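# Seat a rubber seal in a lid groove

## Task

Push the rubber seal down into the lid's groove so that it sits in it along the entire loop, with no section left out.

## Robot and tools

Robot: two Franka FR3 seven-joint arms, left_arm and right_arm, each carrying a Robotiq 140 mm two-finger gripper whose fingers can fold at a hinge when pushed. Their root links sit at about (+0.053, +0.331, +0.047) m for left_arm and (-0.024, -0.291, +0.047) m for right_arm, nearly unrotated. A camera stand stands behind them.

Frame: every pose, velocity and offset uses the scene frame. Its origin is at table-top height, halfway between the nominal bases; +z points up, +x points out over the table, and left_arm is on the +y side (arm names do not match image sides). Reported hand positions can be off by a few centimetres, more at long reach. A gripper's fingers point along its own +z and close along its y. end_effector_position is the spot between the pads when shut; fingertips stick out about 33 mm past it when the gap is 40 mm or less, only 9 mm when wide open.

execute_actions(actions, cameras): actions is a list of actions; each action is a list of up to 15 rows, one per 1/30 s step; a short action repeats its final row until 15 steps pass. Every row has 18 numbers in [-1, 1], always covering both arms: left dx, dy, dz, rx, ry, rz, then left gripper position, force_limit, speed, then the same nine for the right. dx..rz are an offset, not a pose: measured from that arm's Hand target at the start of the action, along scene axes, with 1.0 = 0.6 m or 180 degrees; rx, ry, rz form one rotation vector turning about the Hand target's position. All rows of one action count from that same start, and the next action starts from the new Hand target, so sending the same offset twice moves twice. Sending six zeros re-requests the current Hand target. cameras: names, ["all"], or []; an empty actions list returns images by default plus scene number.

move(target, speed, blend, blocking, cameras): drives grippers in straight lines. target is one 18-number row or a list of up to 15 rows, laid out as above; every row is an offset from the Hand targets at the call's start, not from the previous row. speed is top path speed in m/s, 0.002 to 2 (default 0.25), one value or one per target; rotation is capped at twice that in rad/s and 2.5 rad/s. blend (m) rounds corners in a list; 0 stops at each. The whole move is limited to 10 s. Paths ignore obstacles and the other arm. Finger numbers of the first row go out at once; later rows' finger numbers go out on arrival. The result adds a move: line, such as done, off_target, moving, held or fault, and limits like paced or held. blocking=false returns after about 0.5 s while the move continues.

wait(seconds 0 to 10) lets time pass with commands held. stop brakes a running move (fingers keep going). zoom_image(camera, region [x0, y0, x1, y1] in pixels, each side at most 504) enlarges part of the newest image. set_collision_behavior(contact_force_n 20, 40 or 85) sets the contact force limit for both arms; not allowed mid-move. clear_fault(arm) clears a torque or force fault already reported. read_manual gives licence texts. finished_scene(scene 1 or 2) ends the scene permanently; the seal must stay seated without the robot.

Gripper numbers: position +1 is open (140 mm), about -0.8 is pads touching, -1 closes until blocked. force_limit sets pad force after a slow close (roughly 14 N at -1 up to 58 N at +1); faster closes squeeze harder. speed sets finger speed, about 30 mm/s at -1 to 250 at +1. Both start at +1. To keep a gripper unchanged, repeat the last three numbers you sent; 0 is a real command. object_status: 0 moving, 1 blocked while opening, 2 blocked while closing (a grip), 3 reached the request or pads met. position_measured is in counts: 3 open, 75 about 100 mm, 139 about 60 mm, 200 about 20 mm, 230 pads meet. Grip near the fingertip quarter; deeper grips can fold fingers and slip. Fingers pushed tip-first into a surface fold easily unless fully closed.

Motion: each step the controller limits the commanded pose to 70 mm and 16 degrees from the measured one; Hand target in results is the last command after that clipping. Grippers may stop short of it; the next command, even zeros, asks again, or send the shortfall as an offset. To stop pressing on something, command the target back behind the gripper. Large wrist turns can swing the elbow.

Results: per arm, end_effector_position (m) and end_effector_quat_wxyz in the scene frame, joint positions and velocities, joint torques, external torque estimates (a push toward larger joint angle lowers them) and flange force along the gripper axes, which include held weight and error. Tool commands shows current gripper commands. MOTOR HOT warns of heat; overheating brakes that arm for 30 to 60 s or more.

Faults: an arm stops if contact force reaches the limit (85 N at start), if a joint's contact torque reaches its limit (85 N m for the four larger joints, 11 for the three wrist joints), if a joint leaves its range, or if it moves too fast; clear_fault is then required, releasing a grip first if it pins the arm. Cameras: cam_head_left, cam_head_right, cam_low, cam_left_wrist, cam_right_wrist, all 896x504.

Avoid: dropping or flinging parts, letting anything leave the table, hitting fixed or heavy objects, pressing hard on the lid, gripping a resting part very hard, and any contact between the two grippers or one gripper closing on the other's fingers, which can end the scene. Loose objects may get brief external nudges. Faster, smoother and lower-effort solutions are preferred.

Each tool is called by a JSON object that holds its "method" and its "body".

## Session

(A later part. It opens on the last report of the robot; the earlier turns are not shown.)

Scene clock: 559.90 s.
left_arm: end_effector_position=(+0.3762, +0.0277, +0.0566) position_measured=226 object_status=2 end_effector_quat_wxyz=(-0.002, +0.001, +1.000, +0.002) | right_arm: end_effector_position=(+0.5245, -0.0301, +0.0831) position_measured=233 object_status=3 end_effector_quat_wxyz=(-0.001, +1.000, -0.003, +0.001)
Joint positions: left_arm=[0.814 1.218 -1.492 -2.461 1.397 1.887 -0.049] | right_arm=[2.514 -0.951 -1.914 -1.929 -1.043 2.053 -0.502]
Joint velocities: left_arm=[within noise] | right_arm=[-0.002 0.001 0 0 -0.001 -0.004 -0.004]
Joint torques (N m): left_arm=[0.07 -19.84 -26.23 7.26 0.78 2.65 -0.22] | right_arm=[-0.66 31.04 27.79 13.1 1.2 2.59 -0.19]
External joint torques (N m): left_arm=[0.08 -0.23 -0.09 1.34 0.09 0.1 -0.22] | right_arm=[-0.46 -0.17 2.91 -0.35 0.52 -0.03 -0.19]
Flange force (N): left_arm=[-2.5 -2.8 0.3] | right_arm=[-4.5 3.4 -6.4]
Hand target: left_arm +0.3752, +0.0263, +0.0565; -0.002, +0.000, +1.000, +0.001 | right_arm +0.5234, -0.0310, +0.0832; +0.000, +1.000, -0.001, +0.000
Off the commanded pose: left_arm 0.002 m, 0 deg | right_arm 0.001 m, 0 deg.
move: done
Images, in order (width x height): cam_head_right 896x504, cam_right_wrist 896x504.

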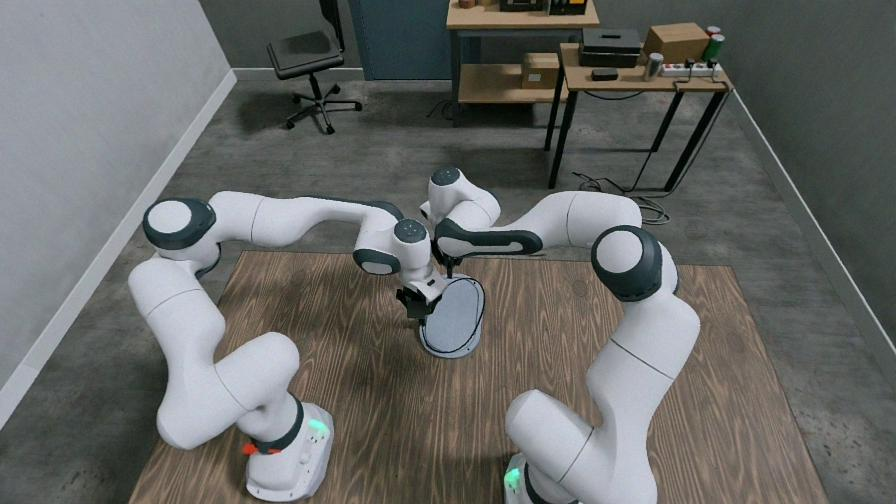

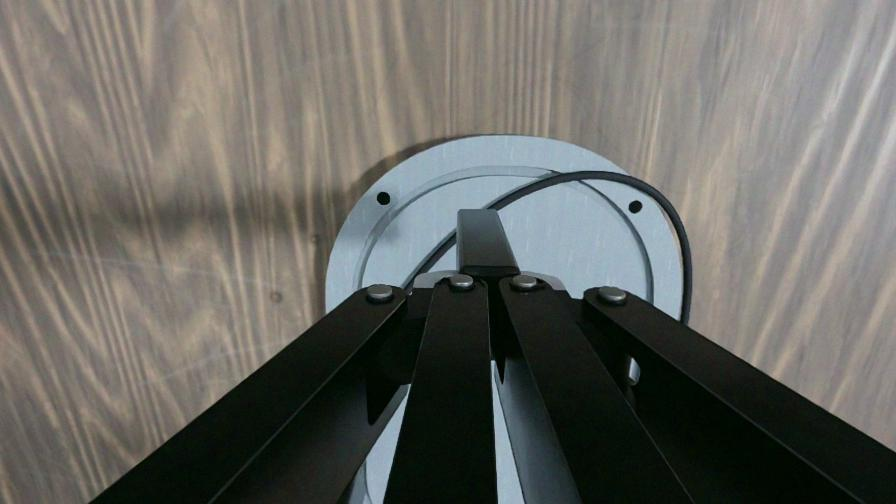

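{"method": "move", "body": {"target": [[0,0,0,0,0,0,-1,-0.5,-1,-0.047,-0.023,0,0,0,0,-1,1,0],[0,0,0,0,0,0,-1,-0.5,-1,-0.047,-0.023,-0.0755,0,0,0,-1,1,0],[0,0,0,0,0,0,-1,-0.5,-1,0.014,0.022,-0.0755,0,0,0,-1,1,0]], "speed": [0.1,0.08,0.025], "cameras": ["cam_right_wrist","cam_head_right"]}}

{"method": "zoom_image", "body": {"camera": "cam_head_right", "region": [380, 250, 520, 380]}}

Scene clock: 570.87 s.
left_arm: end_effector_position=(+0.3762, +0.0277, +0.0566) position_measured=226 object_status=2 end_effector_quat_wxyz=(-0.002, +0.001, +1.000, +0.002) | right_arm: end_effector_position=(+0.5302, -0.0191, +0.0415) position_measured=233 object_status=3 end_effector_quat_wxyz=(-0.002, +1.000, -0.004, +0.004)
Joint positions: left_arm=[0.814 1.218 -1.492 -2.461 1.397 1.887 -0.049] | right_arm=[2.592 -1.008 -2.001 -1.891 -1.102 2.106 -0.471]
Joint torques (N m): left_arm=[0.05 -19.86 -26.28 7.31 0.78 2.65 -0.21] | right_arm=[-0.65 33.27 27.32 11.66 0.78 2.62 0.08]
External joint torques (N m): left_arm=[0.05 -0.21 -0.07 1.33 0.08 0.09 -0.21] | right_arm=[-0.67 -0.72 2.04 -0.67 0.11 -0.02 0.08]
Flange force (N): left_arm=[-2.5 -2.8 0.3] | right_arm=[-4.0 3.0 -3.6]
Hand target: left_arm +0.3752, +0.0263, +0.0565; -0.002, +0.000, +1.000, +0.001 | right_arm +0.5299, -0.0196, +0.0415; -0.002, +1.000, -0.004, +0.004 (not the last commanded pose)
Off the commanded pose: left_arm 0.002 m, 0 deg | right_arm 0.004 m, 1 deg.
move: held (right_arm; a check stopped the path); path passed 2 of 3 targets; limits=held
pose unreachable (right arm): on one or more control steps of this call, first in action 0 (counted from 0), this arm could not follow its commanded pose, so it was not sent that pose on those steps. It may still have moved: this result reports where it is.
cause: moving toward the commanded pose would bring a part of the arm too close to another arm (a part of this arm just beyond joint 5 (forearm roll) and a part of the left arm just beyond its joint 6 (wrist pitch), at the place that arm is still heading or pushing toward).
Images, in order (width x height): cam_head_right 896x504, cam_right_wrist 896x504.

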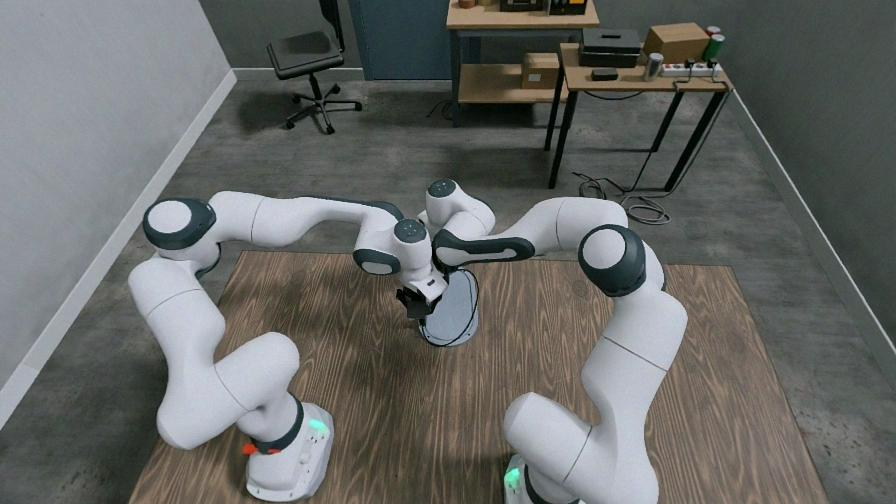

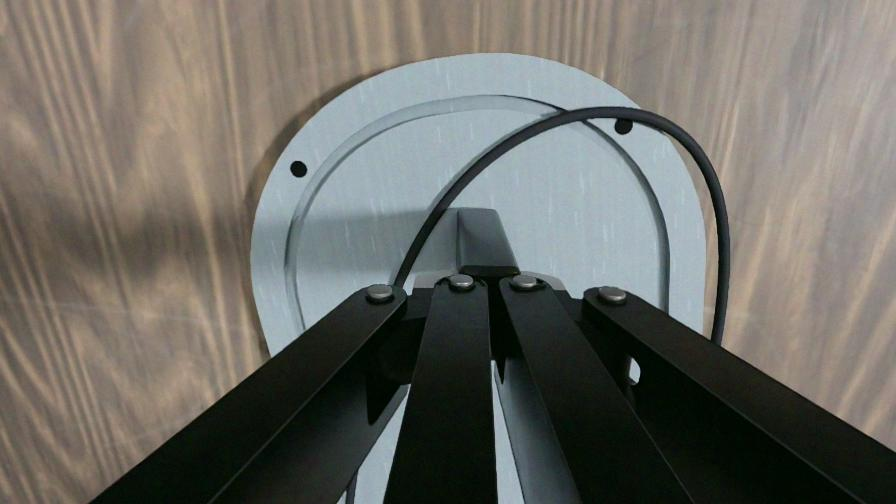

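Scaled by 3.600 from the camera's 896x504 image, which has a finer 1280x720 frame.

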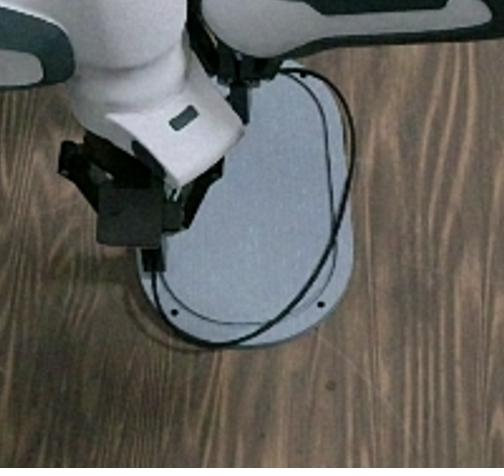

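{"method": "move", "body": {"target": [[0,0,0,0,0,0,-1,-0.5,-1,0,0,0.03,0,0,0,-1,1,0],[0,0,0,0,0,0,-1,-0.5,-1,0.025,-0.062,0.03,0,0,0,-1,1,0],[0,0,0,0,0,0,-1,-0.5,-1,0.025,-0.062,-0.013,0,0,0,-1,1,0],[0,0,0,0,0,0,-1,-0.5,-1,0.01,-0.15,-0.013,0,0,0,-1,1,0],[0,0,0,0,0,0,-1,-0.5,-1,0.01,-0.15,0.08,0,0,0,-1,1,0],[0,0,0,0,0,0,-1,-0.5,-1,-0.09,-0.28,0.25,0,0,0,-1,1,0]], "speed": [0.1,0.1,0.05,0.04,0.1,0.15], "cameras": ["cam_right_wrist","cam_head_right"]}}

{"method": "zoom_image", "body": {"camera": "cam_head_right", "region": [380, 250, 520, 380]}}

Scene clock: 588.70 s.
left_arm: end_effector_position=(+0.3762, +0.0277, +0.0566) position_measured=226 object_status=2 end_effector_quat_wxyz=(-0.002, +0.001, +1.000, +0.002) | right_arm: end_effector_position=(+0.5302, -0.0191, +0.0415) position_measured=233 object_status=3 end_effector_quat_wxyz=(-0.002, +1.000, -0.004, +0.004)
Joint positions: left_arm=[0.814 1.218 -1.492 -2.461 1.397 1.887 -0.049] | right_arm=[2.592 -1.008 -2.001 -1.891 -1.102 2.106 -0.471]
Joint torques (N m): left_arm=[0.08 -19.82 -26.3 7.26 0.77 2.65 -0.23] | right_arm=[-0.15 33.35 27.21 12.27 0.76 2.64 0]
External joint torques (N m): left_arm=[0.03 -0.18 -0.2 1.31 0.07 0.11 -0.23] | right_arm=[-0.05 -0.52 2.13 -0.04 0.1 0.03 0]
Flange force (N): left_arm=[-2.4 -2.8 0.0] | right_arm=[-1.1 0.5 -3.2]
Hand target: left_arm +0.3752, +0.0263, +0.0565; -0.002, +0.000, +1.000, +0.001 | right_arm +0.5302, -0.0191, +0.0415; -0.002, +1.000, -0.004, +0.004 (not the last commanded pose)
Off the commanded pose: left_arm 0.002 m, 0 deg | right_arm 0.232 m, 0 deg.
move: held (right_arm; a check stopped the path); path passed 0 of 6 targets; limits=held
pose unreachable (right arm): on one or more control steps of this call, first in action 0 (counted from 0), this arm could not follow its commanded pose, so it was not sent that pose on those steps. It may still have moved: this result reports where it is.
cause: moving toward the commanded pose would bring a part of the arm too close to another arm (a part of this arm just beyond joint 5 (forearm roll) and a part of the left arm just beyond its joint 6 (wrist pitch), at the place that arm is still heading or pushing toward).
Images, in order (width x height): cam_head_right 896x504, cam_right_wrist 896x504.

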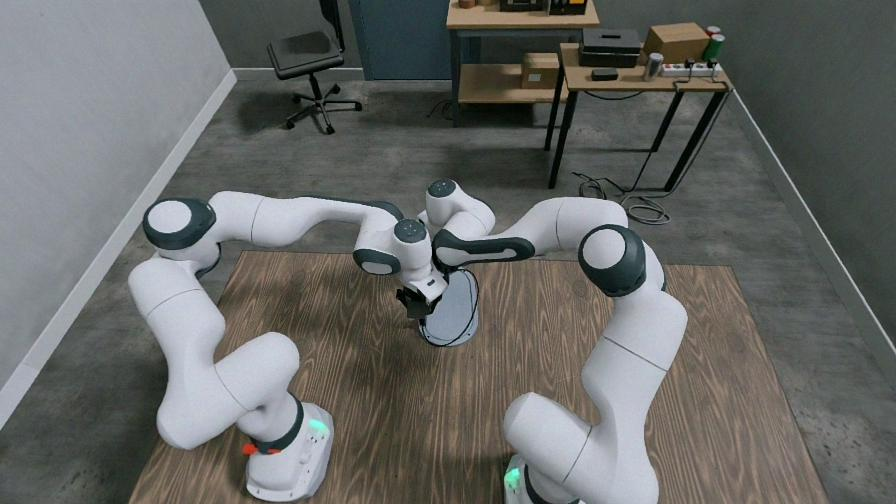

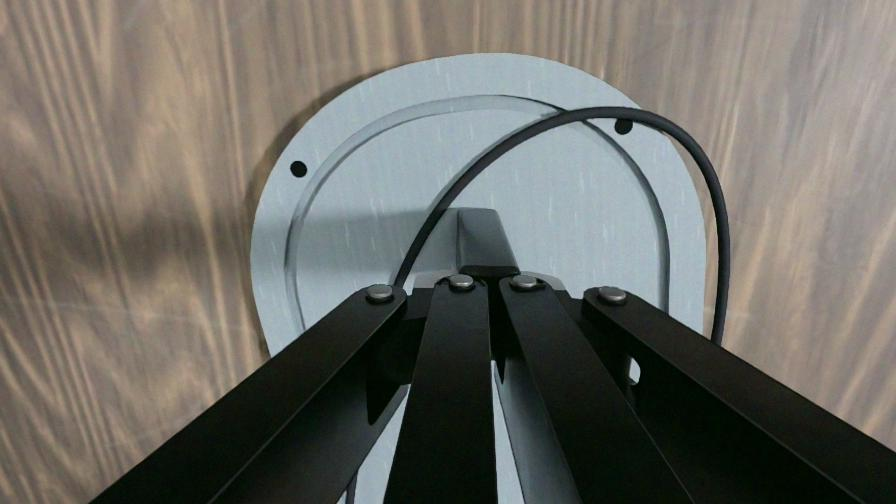

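Scaled by 3.600 from the camera's 896x504 image, which has a finer 1280x720 frame.

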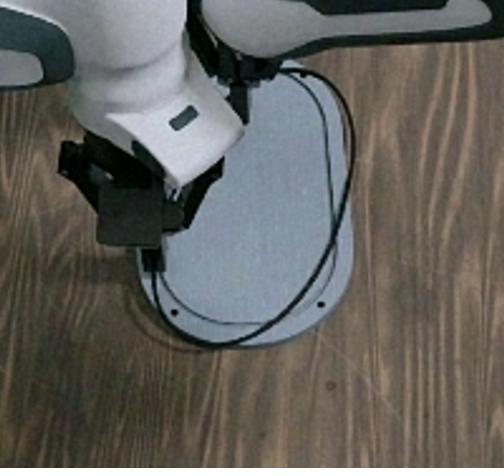

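{"method": "move", "body": {"target": [[0,0,0,0,0,0,-1,-0.5,-1,0.0,-0.03,0.006,0,0,0,-1,1,0],[0,0,0,0,0,0,-1,-0.5,-1,0.025,-0.065,0.02,0,0,0,-1,1,0]], "speed": 0.06}}

{"method": "move", "body": {"target": [[0,0,0,0,0,0,-1,-0.5,-1,0,0,-0.033,0,0,0,-1,1,0],[0,0,0,0,0,0,-1,-0.5,-1,-0.015,-0.088,-0.033,0,0,0,-1,1,0],[0,0,0,0,0,0,-1,-0.5,-1,-0.015,-0.088,0.08,0,0,0,-1,1,0],[0,0,0,0,0,0,-1,-0.5,-1,-0.115,-0.22,0.15,0,0,0,-1,1,0]], "speed": [0.05,0.04,0.1,0.15], "cameras": ["cam_right_wrist","cam_head_right"]}}

{"method": "zoom_image", "body": {"camera": "cam_head_right", "region": [380, 250, 520, 380]}}

Scene clock: 596.90 s.
left_arm: end_effector_position=(+0.3762, +0.0277, +0.0566) position_measured=226 object_status=2 end_effector_quat_wxyz=(-0.002, +0.001, +1.000, +0.002) | right_arm: end_effector_position=(+0.5457, -0.0577, +0.0536) position_measured=233 object_status=3 end_effector_quat_wxyz=(-0.002, +1.000, -0.006, +0.006)
Joint positions: left_arm=[0.814 1.218 -1.492 -2.461 1.397 1.887 -0.049] | right_arm=[2.501 -0.999 -1.97 -1.903 -1.099 2.088 -0.533]
Joint velocities: left_arm=[within noise] | right_arm=[0 0 -0.001 0 0 -0.001 -0.005]
Joint torques (N m): left_arm=[0 -19.84 -26.23 7.29 0.78 2.66 -0.22] | right_arm=[-0.4 32.81 28.07 12.79 0.97 2.56 -0.21]
External joint torques (N m): left_arm=[0.08 -0.2 -0.05 1.41 0.08 0.1 -0.22] | right_arm=[-0.51 -0.35 2.6 0.36 0.3 -0.1 -0.21]
Flange force (N): left_arm=[-2.7 -2.9 0.4] | right_arm=[-0.7 1.5 -5.2]
Hand target: left_arm +0.3752, +0.0263, +0.0565; -0.002, +0.000, +1.000, +0.001 | right_arm +0.5452, -0.0581, +0.0535; -0.002, +1.000, -0.004, +0.004
Off the commanded pose: left_arm 0.002 m, 0 deg | right_arm 0.001 m, 0 deg.
move: done

Scene clock: 602.17 s.
left_arm: end_effector_position=(+0.3762, +0.0277, +0.0566) position_measured=226 object_status=2 end_effector_quat_wxyz=(-0.002, +0.001, +1.000, +0.002) | right_arm: end_effector_position=(+0.4774, -0.1900, +0.1438) position_measured=233 object_status=3 end_effector_quat_wxyz=(-0.002, +1.000, -0.007, +0.006)
Joint positions: left_arm=[0.814 1.218 -1.492 -2.461 1.397 1.887 -0.049] | right_arm=[1.88 -0.83 -1.595 -2.272 -0.979 2.047 -0.696]
Joint velocities: left_arm=[within noise] | right_arm=[0 -0.001 0.001 0 0 -0.001 -0.007]
Joint torques (N m): left_arm=[0.05 -19.87 -26.26 7.25 0.79 2.65 -0.28] | right_arm=[-0.73 16.58 24.46 14.56 0.84 2.55 -0.12]
External joint torques (N m): left_arm=[0.09 -0.24 -0.11 1.36 0.09 0.1 -0.28] | right_arm=[-0.64 -0.34 2.59 -0.13 0.14 -0.1 -0.12]
Flange force (N): left_arm=[-2.4 -2.8 0.2] | right_arm=[-7.9 3.6 -8.3]
Hand target: left_arm +0.3752, +0.0263, +0.0565; -0.002, +0.000, +1.000, +0.001 | right_arm +0.4762, -0.1901, +0.1435; -0.002, +1.000, -0.004, +0.004
Off the commanded pose: left_arm 0.002 m, 0 deg | right_arm 0.001 m, 0 deg.
move: done
Images, in order (width x height): cam_head_right 896x504, cam_right_wrist 896x504.

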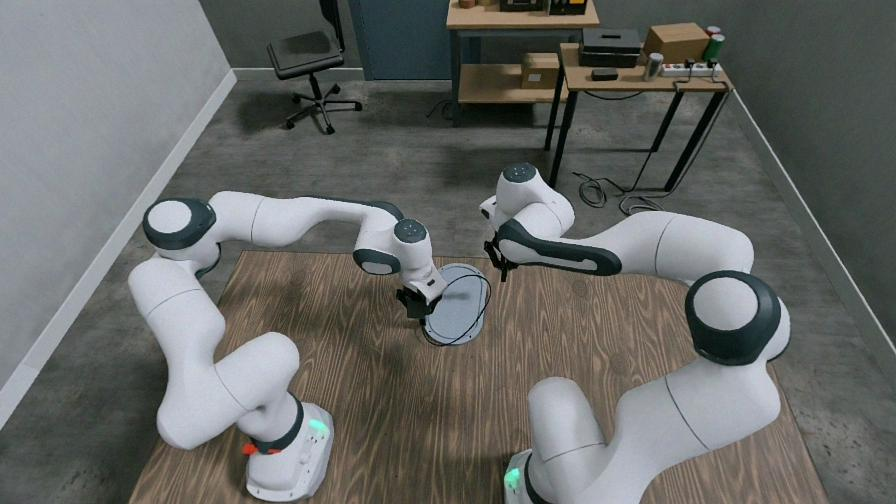

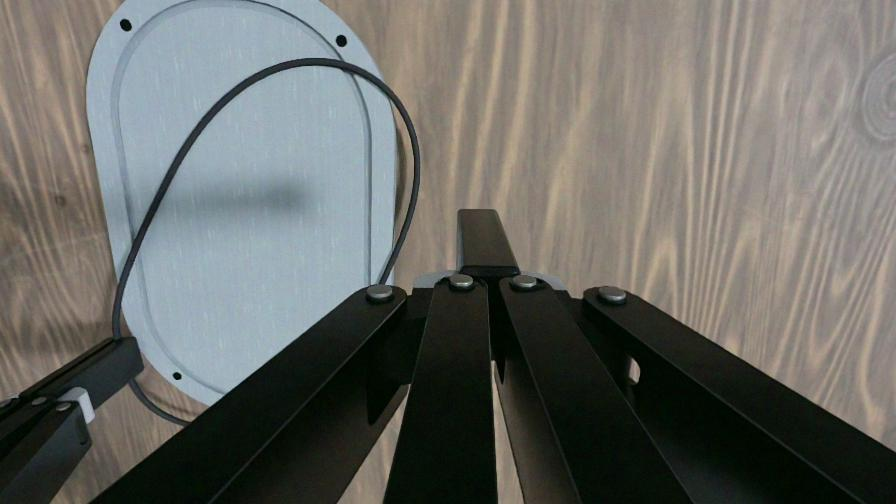

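Scaled by 3.600 from the camera's 896x504 image, which has a finer 1280x720 frame.

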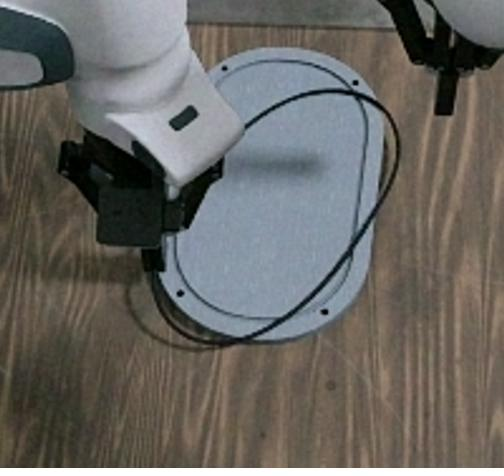

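{"method": "move", "body": {"target": [[0,0,0,0,0,0,-1,-0.5,-1,-0.21,0.0,0,0,0,0,-1,1,0],[0,0,0,0,0,0,-1,-0.5,-1,-0.21,0.03,-0.179,0,0,0,-1,1,0],[0,0,0,0,0,0,-1,-0.5,-1,-0.21,0.165,-0.179,0,0,0,-1,1,0]], "speed": [0.15,0.1,0.04], "cameras": ["cam_right_wrist","cam_head_right"]}}

{"method": "zoom_image", "body": {"camera": "cam_head_right", "region": [380, 250, 520, 380]}}

Scene clock: 622.93 s.
left_arm: end_effector_position=(+0.3762, +0.0277, +0.0566) position_measured=226 object_status=2 end_effector_quat_wxyz=(-0.002, +0.001, +1.000, +0.002) | right_arm: end_effector_position=(+0.3504, -0.1061, +0.0363) position_measured=233 object_status=3 end_effector_quat_wxyz=(-0.002, +1.000, +0.006, +0.005)
Joint positions: left_arm=[0.814 1.218 -1.492 -2.461 1.397 1.887 -0.049] | right_arm=[2.065 -0.788 -1.777 -2.573 -1.227 2.316 -0.3]
Joint torques (N m): left_arm=[0.06 -19.79 -26.29 7.29 0.77 2.66 -0.21] | right_arm=[-0.28 15.16 19.62 10.26 0.6 2.76 0.02]
External joint torques (N m): left_arm=[0.05 -0.16 -0.1 1.33 0.07 0.1 -0.21] | right_arm=[-0.27 0.15 1.87 0.34 0.04 0.16 0.02]
Flange force (N): left_arm=[-2.5 -2.8 0.2] | right_arm=[-2.4 1.9 -8.5]
Hand target: left_arm +0.3752, +0.0263, +0.0565; -0.002, +0.000, +1.000, +0.001 | right_arm +0.3504, -0.1067, +0.0362; -0.002, +1.000, +0.007, +0.005 (not the last commanded pose)
Off the commanded pose: left_arm 0.002 m, 0 deg | right_arm 0.015 m, 1 deg.
move: held (right_arm; a check stopped the path); path passed 2 of 3 targets; limits=held
pose unreachable (right arm): on one or more control steps of this call, first in action 0 (counted from 0), this arm could not follow its commanded pose, so it was not sent that pose on those steps. It may still have moved: this result reports where it is.
cause: moving toward the commanded pose would bring a part of the arm too close to another arm (a part of this arm just beyond joint 7 (wrist roll) and a part of the left arm just beyond its joint 7 (wrist roll), at the place that arm is still heading or pushing toward).
Images, in order (width x height): cam_head_right 896x504, cam_right_wrist 896x504.

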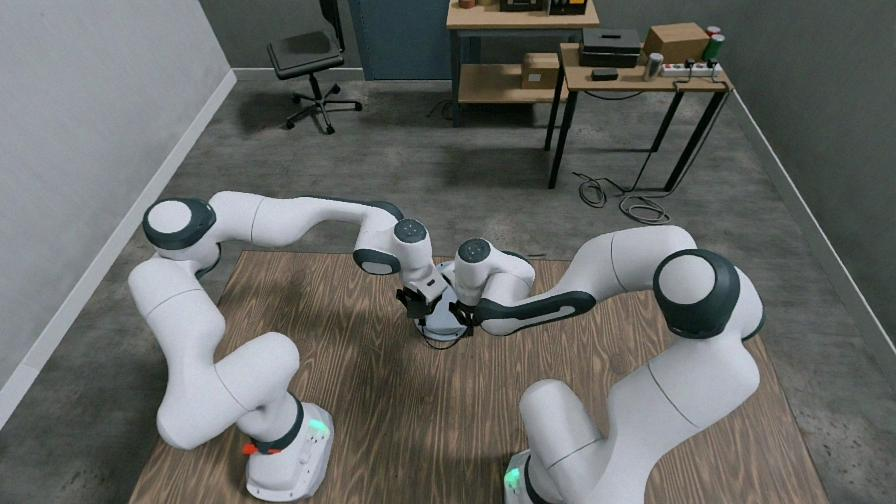

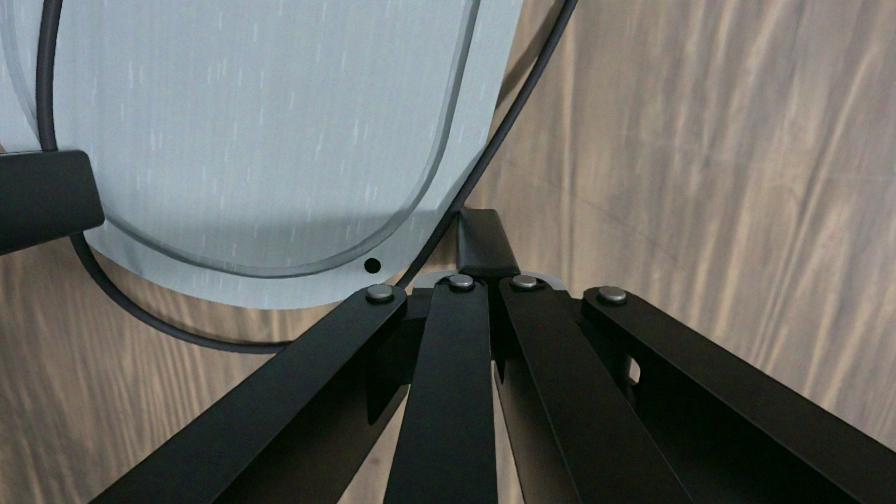

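Scaled by 3.600 from the camera's 896x504 image, which has a finer 1280x720 frame.

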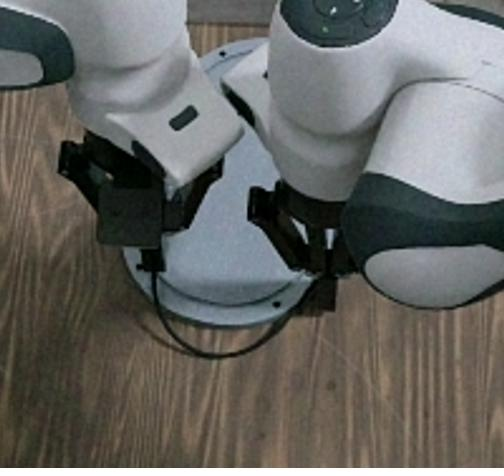

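{"method": "move", "body": {"target": [[0,0,0,0,0,0,-1,-0.5,-1,0,-0.06,0,0,0,0,-1,1,0],[0,0,0,0,0,0,-1,-0.5,-1,0.05,-0.15,0.2,0,0,0,-1,1,0],[0,0,0,0,0,0,-1,-0.5,-1,0.2,-0.18,0.25,0,0,0,-1,1,0]], "speed": 0.12, "cameras": ["cam_right_wrist","cam_head_right"]}}

{"method": "zoom_image", "body": {"camera": "cam_head_right", "region": [380, 250, 520, 380]}}

Scene clock: 631.73 s.
left_arm: end_effector_position=(+0.3762, +0.0277, +0.0566) position_measured=226 object_status=2 end_effector_quat_wxyz=(-0.002, +0.001, +1.000, +0.002) | right_arm: end_effector_position=(+0.4712, -0.2151, +0.1865) position_measured=233 object_status=3 end_effector_quat_wxyz=(-0.001, +1.000, +0.004, +0.007)
Joint positions: left_arm=[0.814 1.218 -1.492 -2.461 1.397 1.887 -0.049] | right_arm=[1.746 -0.866 -1.45 -2.276 -0.949 1.94 -0.765]
Joint velocities: left_arm=[within noise] | right_arm=[0 0.001 0.001 0 -0.001 -0.001 -0.008]
Joint torques (N m): left_arm=[0.07 -19.88 -26.28 7.28 0.77 2.63 -0.25] | right_arm=[0.23 14.5 23.93 15.93 1.01 2.61 -0.15]
External joint torques (N m): left_arm=[0.04 -0.31 -0.22 1.38 0.08 0.08 -0.25] | right_arm=[0.13 -0.2 1.48 0.66 0.28 -0.08 -0.15]
Flange force (N): left_arm=[-2.5 -3.0 -0.1] | right_arm=[-0.9 0.3 -4.7]
Hand target: left_arm +0.3752, +0.0263, +0.0565; -0.002, +0.000, +1.000, +0.001 | right_arm +0.4704, -0.2147, +0.1862; -0.002, +1.000, +0.007, +0.005
Off the commanded pose: left_arm 0.002 m, 0 deg | right_arm 0.001 m, 0 deg.
move: done
Images, in order (width x height): cam_head_right 896x504, cam_right_wrist 896x504.

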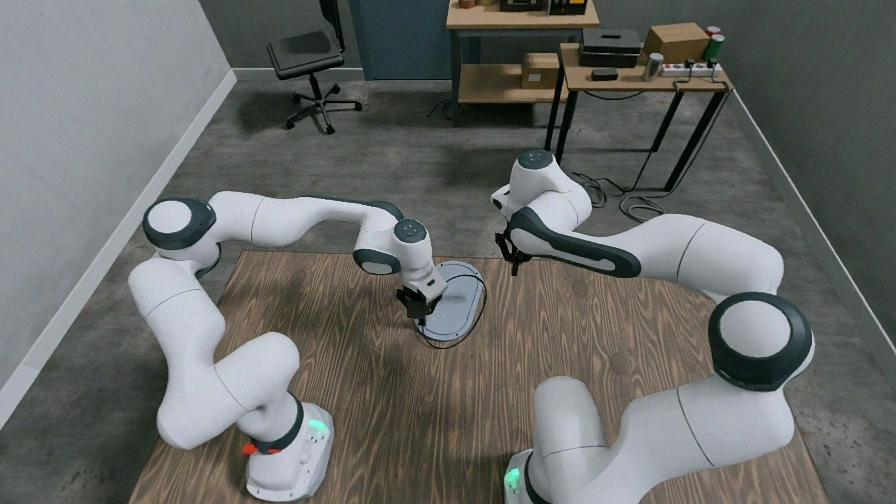

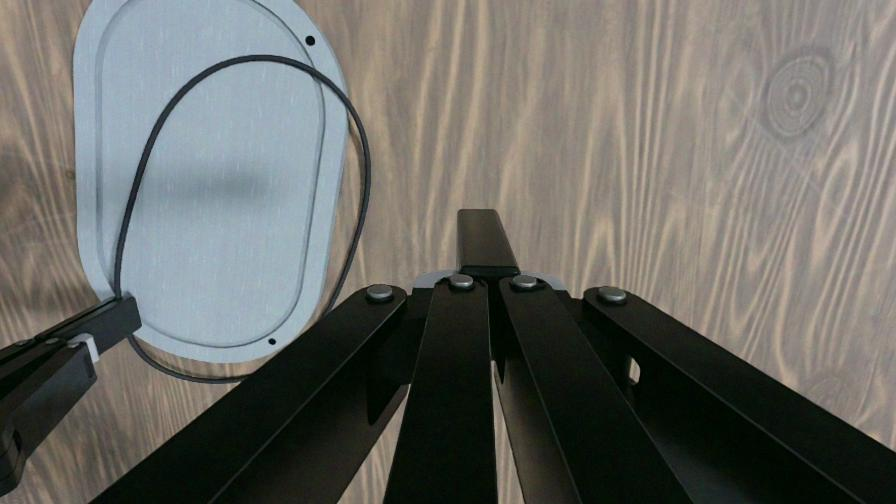

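Scaled by 3.600 from the camera's 896x504 image, which has a finer 1280x720 frame.

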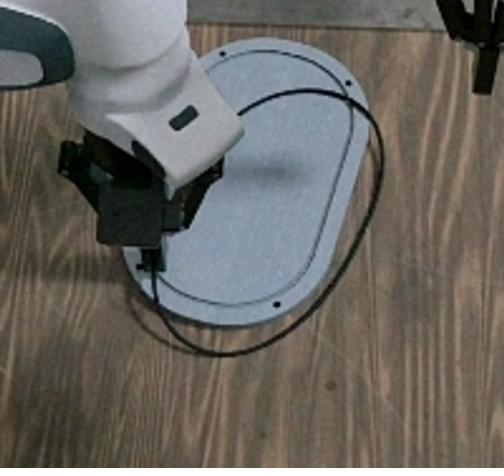

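{"method": "move", "body": {"target": [0,0,0,0,0,0,-1,-0.5,-1,-0.029,0.118,-0.19,0,0,0,-0.6,-0.5,-0.5], "cameras": ["cam_right_wrist"], "speed": 0.15}}

Scene clock: 639.10 s.
left_arm: end_effector_position=(+0.3762, +0.0277, +0.0566) position_measured=226 object_status=2 end_effector_quat_wxyz=(-0.002, +0.001, +1.000, +0.002) | right_arm: end_effector_position=(+0.4513, -0.1439, +0.0718) position_measured=205 object_status=3 end_effector_quat_wxyz=(-0.003, +1.000, +0.008, +0.003)
Joint positions: left_arm=[0.814 1.218 -1.492 -2.461 1.397 1.887 -0.049] | right_arm=[2.058 -0.873 -1.77 -2.323 -1.121 2.161 -0.553]
Joint velocities: left_arm=[within noise] | right_arm=[0 0 0 0 0.001 0.001 0.005]
Joint torques (N m): left_arm=[0.06 -19.82 -26.27 7.28 0.78 2.67 -0.25] | right_arm=[0.26 20.59 23.69 12.45 0.15 3.08 0.25]
External joint torques (N m): left_arm=[0.09 -0.18 -0.1 1.35 0.08 0.11 -0.25] | right_arm=[0.24 0.64 1.63 0.63 -0.5 0.44 0.25]
Flange force (N): left_arm=[-2.5 -2.8 0.3] | right_arm=[-1.2 -0.7 -2.8]
Hand target: left_arm +0.3752, +0.0263, +0.0565; -0.002, +0.000, +1.000, +0.001 | right_arm +0.4530, -0.1439, +0.0722; -0.002, +1.000, +0.007, +0.005
Off the commanded pose: left_arm 0.002 m, 0 deg | right_arm 0.002 m, 0 deg.
move: done
Images, in order (width x height): cam_right_wrist 896x504.

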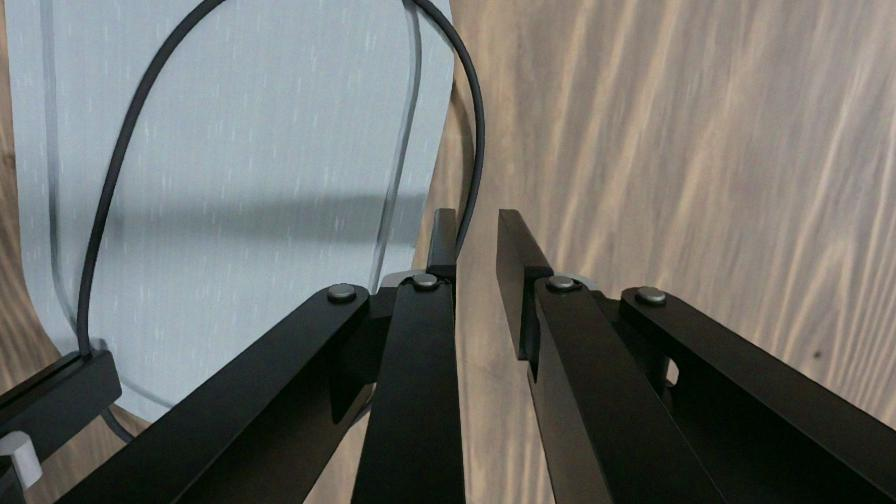

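{"method": "move", "body": {"target": [[0,0,0,0,0,0,-1,-0.5,-1,0,0.0085,-0.02,0,0,-0.065,-0.7,-0.5,-0.5],[0,0,0,0,0,0,-1,-0.5,-1,0,0.0085,-0.035,0,0,-0.065,-0.7,-0.5,-1]], "cameras": ["cam_right_wrist"], "speed": 0.05}}

{"method": "zoom_image", "body": {"camera": "cam_right_wrist", "region": [370, 150, 570, 290]}}

Scene clock: 654.13 s.
left_arm: end_effector_position=(+0.3762, +0.0277, +0.0566) position_measured=226 object_status=2 end_effector_quat_wxyz=(-0.002, +0.001, +1.000, +0.002) | right_arm: end_effector_position=(+0.4518, -0.1396, +0.0510) position_measured=217 object_status=3 end_effector_quat_wxyz=(-0.001, +0.996, -0.094, +0.004)
Joint positions: left_arm=[0.814 1.218 -1.492 -2.461 1.397 1.887 -0.049] | right_arm=[2.126 -0.849 -1.853 -2.317 -1.134 2.221 -0.33]
Joint torques (N m): left_arm=[0.08 -19.86 -26.26 7.19 0.79 2.65 -0.23] | right_arm=[0.22 21.37 22.92 12.32 0.28 2.94 0.29]
External joint torques (N m): left_arm=[0.11 -0.29 -0.14 1.3 0.1 0.1 -0.24] | right_arm=[0.27 0.06 1.66 0.67 -0.33 0.33 0.29]
Flange force (N): left_arm=[-2.3 -2.5 0.1] | right_arm=[-0.6 -0.9 -2.7]
Hand target: left_arm +0.3752, +0.0263, +0.0565; -0.002, +0.000, +1.000, +0.001 | right_arm +0.4530, -0.1388, +0.0512; -0.002, +0.995, -0.095, +0.005
Off the commanded pose: left_arm 0.002 m, 0 deg | right_arm 0.001 m, 0 deg.
move: done
Images, in order (width x height): cam_right_wrist 896x504.

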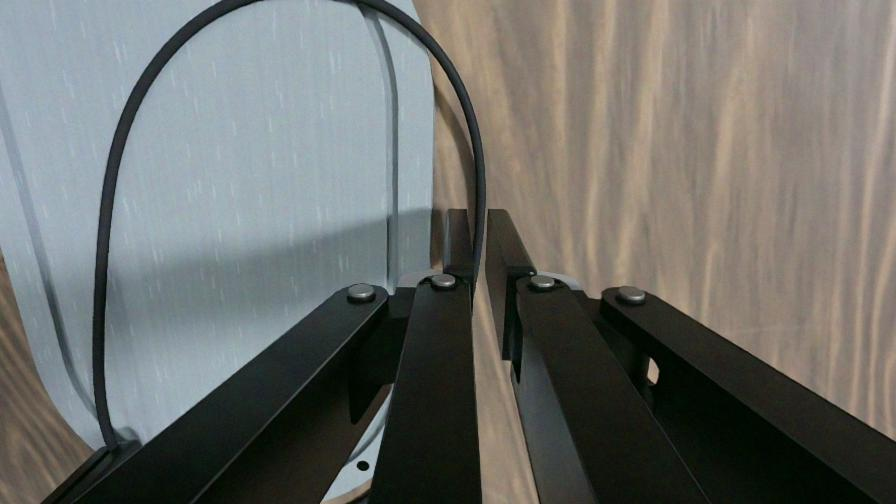

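Scaled by 2.520 from the camera's 896x504 image, which has a finer 1280x720 frame.

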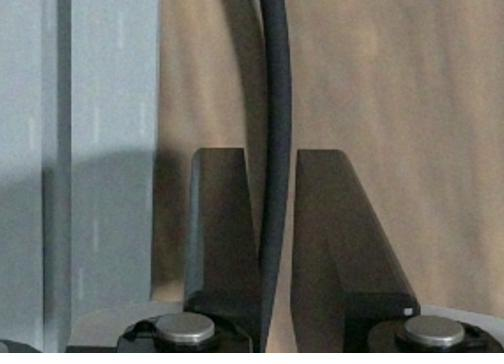

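{"method": "move", "body": {"target": [[0,0,0,0,0,0,-1,-0.5,-1,0,0.001,-0.026,0,0,0,-0.7,-0.5,-1],[0,0,0,0,0,0,-1,-0.5,-1,0,0.001,-0.026,0,0,0,-1,-0.5,-1]], "speed": 0.04}}

{"method": "wait", "body": {"seconds": 1.2, "cameras": ["cam_right_wrist"]}}

Scene clock: 659.67 s.
left_arm: end_effector_position=(+0.3762, +0.0277, +0.0566) position_measured=226 object_status=2 end_effector_quat_wxyz=(-0.002, +0.001, +1.000, +0.002) | right_arm: end_effector_position=(+0.4519, -0.1391, +0.0354) position_measured=231 object_status=0 end_effector_quat_wxyz=(-0.001, +0.996, -0.094, +0.004)
Joint positions: left_arm=[0.814 1.218 -1.492 -2.461 1.397 1.887 -0.049] | right_arm=[2.161 -0.859 -1.902 -2.31 -1.163 2.247 -0.314]
Joint torques (N m): left_arm=[0.04 -19.82 -26.24 7.25 0.79 2.65 -0.22] | right_arm=[0.24 22.53 22.95 11.81 0.26 2.94 0.33]
External joint torques (N m): left_arm=[0.1 -0.14 -0.02 1.39 0.09 0.09 -0.22] | right_arm=[0.28 0.06 1.72 0.73 -0.33 0.34 0.33]
Flange force (N): left_arm=[-2.6 -2.8 0.5] | right_arm=[-0.4 -1.2 -2.6]
Hand target: left_arm +0.3752, +0.0263, +0.0565; -0.002, +0.000, +1.000, +0.001 | right_arm +0.4530, -0.1382, +0.0356; -0.002, +0.995, -0.095, +0.005
Off the commanded pose: left_arm 0.002 m, 0 deg | right_arm 0.001 m, 0 deg.
move: done

Scene clock: 660.87 s.
left_arm: end_effector_position=(+0.3762, +0.0277, +0.0566) position_measured=226 object_status=2 end_effector_quat_wxyz=(-0.002, +0.001, +1.000, +0.002) | right_arm: end_effector_position=(+0.4519, -0.1391, +0.0354) position_measured=231 object_status=3 end_effector_quat_wxyz=(-0.001, +0.996, -0.095, +0.004)
Joint positions: left_arm=[0.814 1.218 -1.492 -2.461 1.397 1.887 -0.049] | right_arm=[2.161 -0.859 -1.902 -2.31 -1.163 2.247 -0.314]
Joint torques (N m): left_arm=[0.09 -19.83 -26.31 7.28 0.77 2.66 -0.23] | right_arm=[0.29 22.45 22.91 11.76 0.27 2.98 0.25]
External joint torques (N m): left_arm=[0.11 -0.21 -0.09 1.35 0.07 0.09 -0.23] | right_arm=[0.22 0.06 1.65 0.77 -0.32 0.37 0.25]
Flange force (N): left_arm=[-2.5 -2.7 0.2] | right_arm=[-0.1 -1.0 -2.6]
Hand target: left_arm +0.3752, +0.0263, +0.0565; -0.002, +0.000, +1.000, +0.001 | right_arm +0.4530, -0.1382, +0.0356; -0.002, +0.995, -0.095, +0.005
Tool commands: left_gripper/position=-1.0 left_gripper/force_limit=-0.5 left_gripper/speed=-1.0 right_gripper/position=-1.0 right_gripper/force_limit=-0.5 right_gripper/speed=-1.0
Off the commanded pose: left_arm 0.002 m, 0 deg | right_arm 0.001 m, 0 deg.
wait: 1.20 s; at rest by 0.17 s
Images, in order (width x height): cam_right_wrist 896x504.

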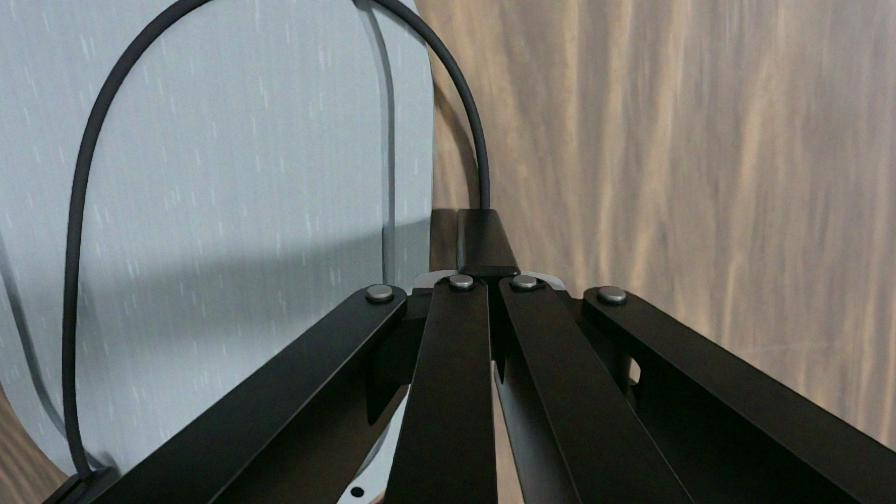

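{"method": "move", "body": {"target": [[0,0,0,0,0,0,-1,-0.5,-1,0,-0.006,0.025,0,0,0,-0.62,-0.5,-0.5],[0,0,0,0,0,0,-1,-0.5,-1,0,-0.006,-0.006,0,0,0,-0.62,-0.5,-1]], "speed": 0.04, "cameras": ["cam_right_wrist"]}}

{"method": "zoom_image", "body": {"camera": "cam_right_wrist", "region": [370, 150, 570, 290]}}

Scene clock: 669.67 s.
left_arm: end_effector_position=(+0.3762, +0.0277, +0.0566) position_measured=226 object_status=2 end_effector_quat_wxyz=(-0.002, +0.001, +1.000, +0.002) | right_arm: end_effector_position=(+0.4519, -0.1428, +0.0319) position_measured=208 object_status=3 end_effector_quat_wxyz=(-0.001, +0.996, -0.094, +0.004)
Joint positions: left_arm=[0.814 1.218 -1.492 -2.461 1.397 1.887 -0.049] | right_arm=[2.158 -0.862 -1.911 -2.312 -1.172 2.252 -0.316]
Joint torques (N m): left_arm=[0.07 -19.89 -26.3 7.28 0.8 2.66 -0.25] | right_arm=[0.14 22.59 22.71 11.56 0.26 2.95 0.27]
External joint torques (N m): left_arm=[0.03 -0.22 -0.1 1.33 0.1 0.11 -0.25] | right_arm=[0.11 0.01 1.5 0.68 -0.33 0.35 0.27]
Flange force (N): left_arm=[-2.4 -2.9 0.3] | right_arm=[-0.3 -0.7 -2.3]
Hand target: left_arm +0.3752, +0.0263, +0.0565; -0.002, +0.000, +1.000, +0.001 | right_arm +0.4530, -0.1418, +0.0320; -0.002, +0.995, -0.095, +0.005
Off the commanded pose: left_arm 0.002 m, 0 deg | right_arm 0.001 m, 0 deg.
move: done
Images, in order (width x height): cam_right_wrist 896x504.

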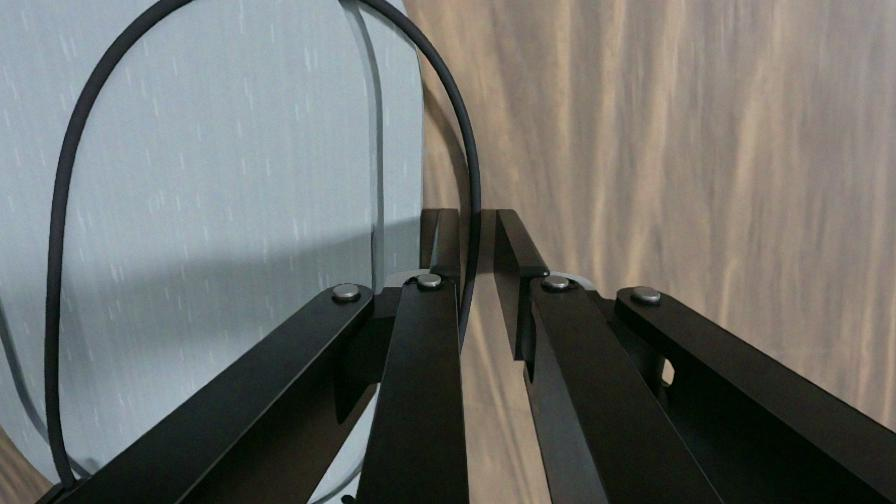

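Scaled by 2.520 from the camera's 896x504 image, which has a finer 1280x720 frame.

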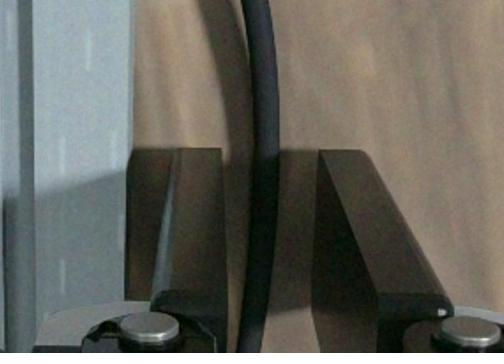

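{"method": "move", "body": {"target": [[0,0,0,0,0,0,-1,-0.5,-1,0,0,0,0,0,0,-0.64,-0.5,-1],[0,0,0,0,0,0,-1,-0.5,-1,0,0,0,0,0,0,-1,-0.5,-1]], "speed": 0.04}}

{"method": "wait", "body": {"seconds": 1.2, "cameras": ["cam_right_wrist"]}}

Scene clock: 673.80 s.
left_arm: end_effector_position=(+0.3762, +0.0277, +0.0566) position_measured=226 object_status=2 end_effector_quat_wxyz=(-0.002, +0.001, +1.000, +0.002) | right_arm: end_effector_position=(+0.4520, -0.1427, +0.0319) position_measured=231 object_status=0 end_effector_quat_wxyz=(-0.001, +0.996, -0.095, +0.004)
Joint positions: left_arm=[0.814 1.218 -1.492 -2.461 1.397 1.887 -0.049] | right_arm=[2.158 -0.862 -1.911 -2.312 -1.172 2.252 -0.316]
Joint torques (N m): left_arm=[0.03 -19.81 -26.26 7.24 0.79 2.65 -0.26] | right_arm=[0.32 22.57 22.9 11.58 0.27 2.99 0.23]
External joint torques (N m): left_arm=[0.06 -0.19 -0.09 1.32 0.09 0.09 -0.26] | right_arm=[0.18 -0.07 1.48 0.66 -0.32 0.35 0.23]
Flange force (N): left_arm=[-2.4 -2.8 0.3] | right_arm=[-0.1 -0.9 -2.1]
Hand target: left_arm +0.3752, +0.0263, +0.0565; -0.002, +0.000, +1.000, +0.001 | right_arm +0.4530, -0.1418, +0.0320; -0.002, +0.995, -0.095, +0.005
Off the commanded pose: left_arm 0.002 m, 0 deg | right_arm 0.001 m, 0 deg.
move: done

Scene clock: 675.00 s.
left_arm: end_effector_position=(+0.3762, +0.0277, +0.0566) position_measured=226 object_status=2 end_effector_quat_wxyz=(-0.002, +0.001, +1.000, +0.002) | right_arm: end_effector_position=(+0.4520, -0.1427, +0.0319) position_measured=231 object_status=3 end_effector_quat_wxyz=(-0.001, +0.996, -0.095, +0.004)
Joint positions: left_arm=[0.814 1.218 -1.492 -2.461 1.397 1.887 -0.049] | right_arm=[2.158 -0.862 -1.911 -2.312 -1.172 2.252 -0.316]
Joint torques (N m): left_arm=[0.05 -19.85 -26.28 7.29 0.78 2.65 -0.2] | right_arm=[0.28 22.63 22.85 11.55 0.27 2.99 0.21]
External joint torques (N m): left_arm=[0.16 -0.21 -0.06 1.41 0.08 0.08 -0.2] | right_arm=[0.31 0 1.64 0.61 -0.32 0.39 0.21]
Flange force (N): left_arm=[-2.7 -2.6 0.2] | right_arm=[-0.3 -1.1 -2.4]
Hand target: left_arm +0.3752, +0.0263, +0.0565; -0.002, +0.000, +1.000, +0.001 | right_arm +0.4530, -0.1418, +0.0320; -0.002, +0.995, -0.095, +0.005
Tool commands: left_gripper/position=-1.0 left_gripper/force_limit=-0.5 left_gripper/speed=-1.0 right_gripper/position=-1.0 right_gripper/force_limit=-0.5 right_gripper/speed=-1.0
Off the commanded pose: left_arm 0.002 m, 0 deg | right_arm 0.001 m, 0 deg.
wait: 1.20 s; at rest by 0.17 s
Images, in order (width x height): cam_right_wrist 896x504.

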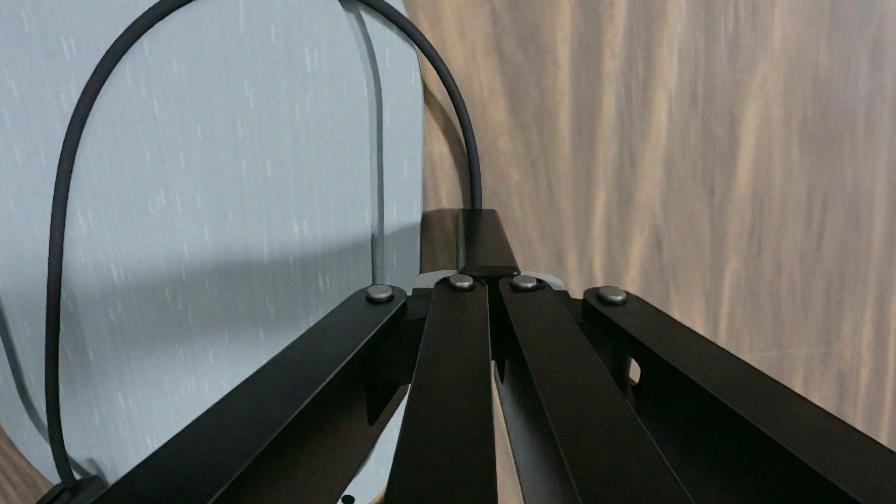

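{"method": "move", "body": {"target": [[0,0,0.0,0,0,0,-1,-0.5,-1,0,0,0.01,0,0,0,-0.62,-0.5,-0.5],[0,0,0,0,0,0,-1,-0.5,-1,0,0,-0.007,0,0,0,-0.62,-0.5,-1]], "speed": 0.03}}

{"method": "move", "body": {"target": [0,0,0,0,0,0,-1,-0.5,-1,0,0,-0.005,0,0,0,-0.62,-0.5,-1], "speed": 0.03, "cameras": ["cam_right_wrist"]}}

Scene clock: 681.03 s.
left_arm: end_effector_position=(+0.3762, +0.0277, +0.0566) position_measured=226 object_status=2 end_effector_quat_wxyz=(-0.002, +0.001, +1.000, +0.002) | right_arm: end_effector_position=(+0.4515, -0.1436, +0.0281) position_measured=208 object_status=3 end_effector_quat_wxyz=(+0.001, +0.995, -0.095, +0.003)
Joint positions: left_arm=[0.814 1.218 -1.492 -2.461 1.397 1.887 -0.049] | right_arm=[2.165 -0.866 -1.922 -2.31 -1.18 2.254 -0.311]
Joint torques (N m): left_arm=[0.06 -19.87 -26.24 7.25 0.78 2.65 -0.21] | right_arm=[0.87 21.6 21.99 11.79 -0.32 3.68 0.31]
External joint torques (N m): left_arm=[0.26 -0.22 0.08 1.41 0.08 0.07 -0.21] | right_arm=[1 -1.37 0.75 0.86 -0.9 1.07 0.31]
Flange force (N): left_arm=[-2.7 -2.4 0.5] | right_arm=[2.5 -4.4 5.6]
Hand target: left_arm +0.3752, +0.0263, +0.0565; -0.002, +0.000, +1.000, +0.001 | right_arm +0.4530, -0.1418, +0.0278; -0.002, +0.995, -0.095, +0.005
Off the commanded pose: left_arm 0.002 m, 0 deg | right_arm 0.002 m, 0 deg.
move: done

Scene clock: 681.73 s.
left_arm: end_effector_position=(+0.3762, +0.0277, +0.0566) position_measured=226 object_status=2 end_effector_quat_wxyz=(-0.002, +0.001, +1.000, +0.002) | right_arm: end_effector_position=(+0.4516, -0.1435, +0.0280) position_measured=208 object_status=3 end_effector_quat_wxyz=(+0.002, +0.995, -0.095, +0.004)
Joint positions: left_arm=[0.814 1.218 -1.492 -2.461 1.397 1.887 -0.049] | right_arm=[2.168 -0.866 -1.922 -2.309 -1.181 2.251 -0.308]
Joint torques (N m): left_arm=[0.08 -19.89 -26.25 7.34 0.78 2.66 -0.22] | right_arm=[2.38 18.5 16.95 12.05 -1.83 4.51 0.19]
External joint torques (N m): left_arm=[0.05 -0.23 -0.05 1.38 0.07 0.1 -0.22] | right_arm=[2.48 -4.38 -4.24 1.22 -2.42 1.92 0.19]
Flange force (N): left_arm=[-2.6 -3.0 0.4] | right_arm=[11.9 -12.8 31.0]
Hand target: left_arm +0.3752, +0.0263, +0.0565; -0.002, +0.000, +1.000, +0.001 | right_arm +0.4530, -0.1418, +0.0248; -0.002, +0.995, -0.095, +0.005
Off the commanded pose: left_arm 0.002 m, 0 deg | right_arm 0.004 m, 0 deg.
move: off_target (right_arm)
Images, in order (width x height): cam_right_wrist 896x504.

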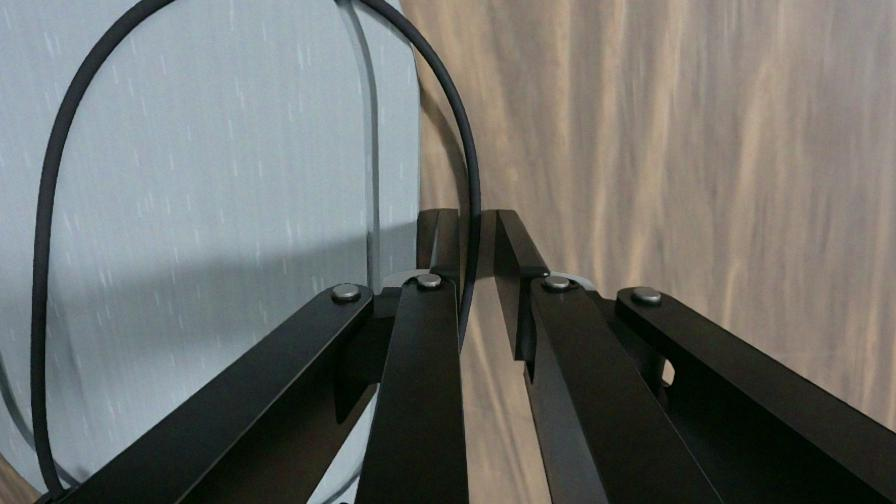

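{"method": "move", "body": {"target": [[0,0,0,0,0,0,-1,-0.5,-1,0,0,0.0065,0,0,0,-0.62,-0.5,-1],[0,0,0,0,0,0,-1,-0.5,-1,0,0,0.0065,0,0,0,-1,-0.5,-1]], "speed": 0.03}}

{"method": "wait", "body": {"seconds": 1.2}}

Scene clock: 686.73 s.
left_arm: end_effector_position=(+0.3762, +0.0277, +0.0566) position_measured=226 object_status=2 end_effector_quat_wxyz=(-0.002, +0.001, +1.000, +0.002) | right_arm: end_effector_position=(+0.4523, -0.1425, +0.0285) position_measured=226 object_status=0 end_effector_quat_wxyz=(+0.000, +0.995, -0.096, +0.005)
Joint positions: left_arm=[0.814 1.218 -1.492 -2.461 1.397 1.887 -0.049] | right_arm=[2.167 -0.866 -1.921 -2.309 -1.181 2.255 -0.307]
Joint torques (N m): left_arm=[0.11 -19.87 -26.28 7.3 0.79 2.66 -0.24] | right_arm=[-0.46 22.83 23.27 11.21 0.55 2.98 0.05]
External joint torques (N m): left_arm=[0.16 -0.24 -0.07 1.36 0.09 0.1 -0.24] | right_arm=[-0.49 0.01 2.01 0.48 -0.04 0.37 0.05]
Flange force (N): left_arm=[-2.5 -2.6 0.2] | right_arm=[-1.6 1.8 -5.9]
Hand target: left_arm +0.3752, +0.0263, +0.0565; -0.002, +0.000, +1.000, +0.001 | right_arm +0.4530, -0.1418, +0.0287; -0.002, +0.995, -0.095, +0.005
Off the commanded pose: left_arm 0.002 m, 0 deg | right_arm 0.001 m, 0 deg.
move: done

Scene clock: 687.93 s.
left_arm: end_effector_position=(+0.3762, +0.0277, +0.0566) position_measured=226 object_status=2 end_effector_quat_wxyz=(-0.002, +0.001, +1.000, +0.002) | right_arm: end_effector_position=(+0.4523, -0.1425, +0.0285) position_measured=226 object_status=2 end_effector_quat_wxyz=(+0.000, +0.995, -0.096, +0.005)
Joint positions: left_arm=[0.814 1.218 -1.492 -2.461 1.397 1.887 -0.049] | right_arm=[2.167 -0.866 -1.921 -2.309 -1.181 2.256 -0.307]
Joint torques (N m): left_arm=[0 -19.83 -26.26 7.29 0.79 2.66 -0.24] | right_arm=[-0.41 22.86 23.34 11.2 0.54 2.98 0.05]
External joint torques (N m): left_arm=[0.02 -0.23 -0.13 1.37 0.09 0.1 -0.24] | right_arm=[-0.41 0 2.07 0.39 -0.04 0.37 0.05]
Flange force (N): left_arm=[-2.5 -3.0 0.2] | right_arm=[-1.8 1.8 -6.0]
Hand target: left_arm +0.3752, +0.0263, +0.0565; -0.002, +0.000, +1.000, +0.001 | right_arm +0.4530, -0.1418, +0.0287; -0.002, +0.995, -0.095, +0.005
Tool commands: left_gripper/position=-1.0 left_gripper/force_limit=-0.5 left_gripper/speed=-1.0 right_gripper/position=-1.0 right_gripper/force_limit=-0.5 right_gripper/speed=-1.0
Off the commanded pose: left_arm 0.002 m, 0 deg | right_arm 0.001 m, 0 deg.
wait: 1.20 s; at rest by 0.17 s


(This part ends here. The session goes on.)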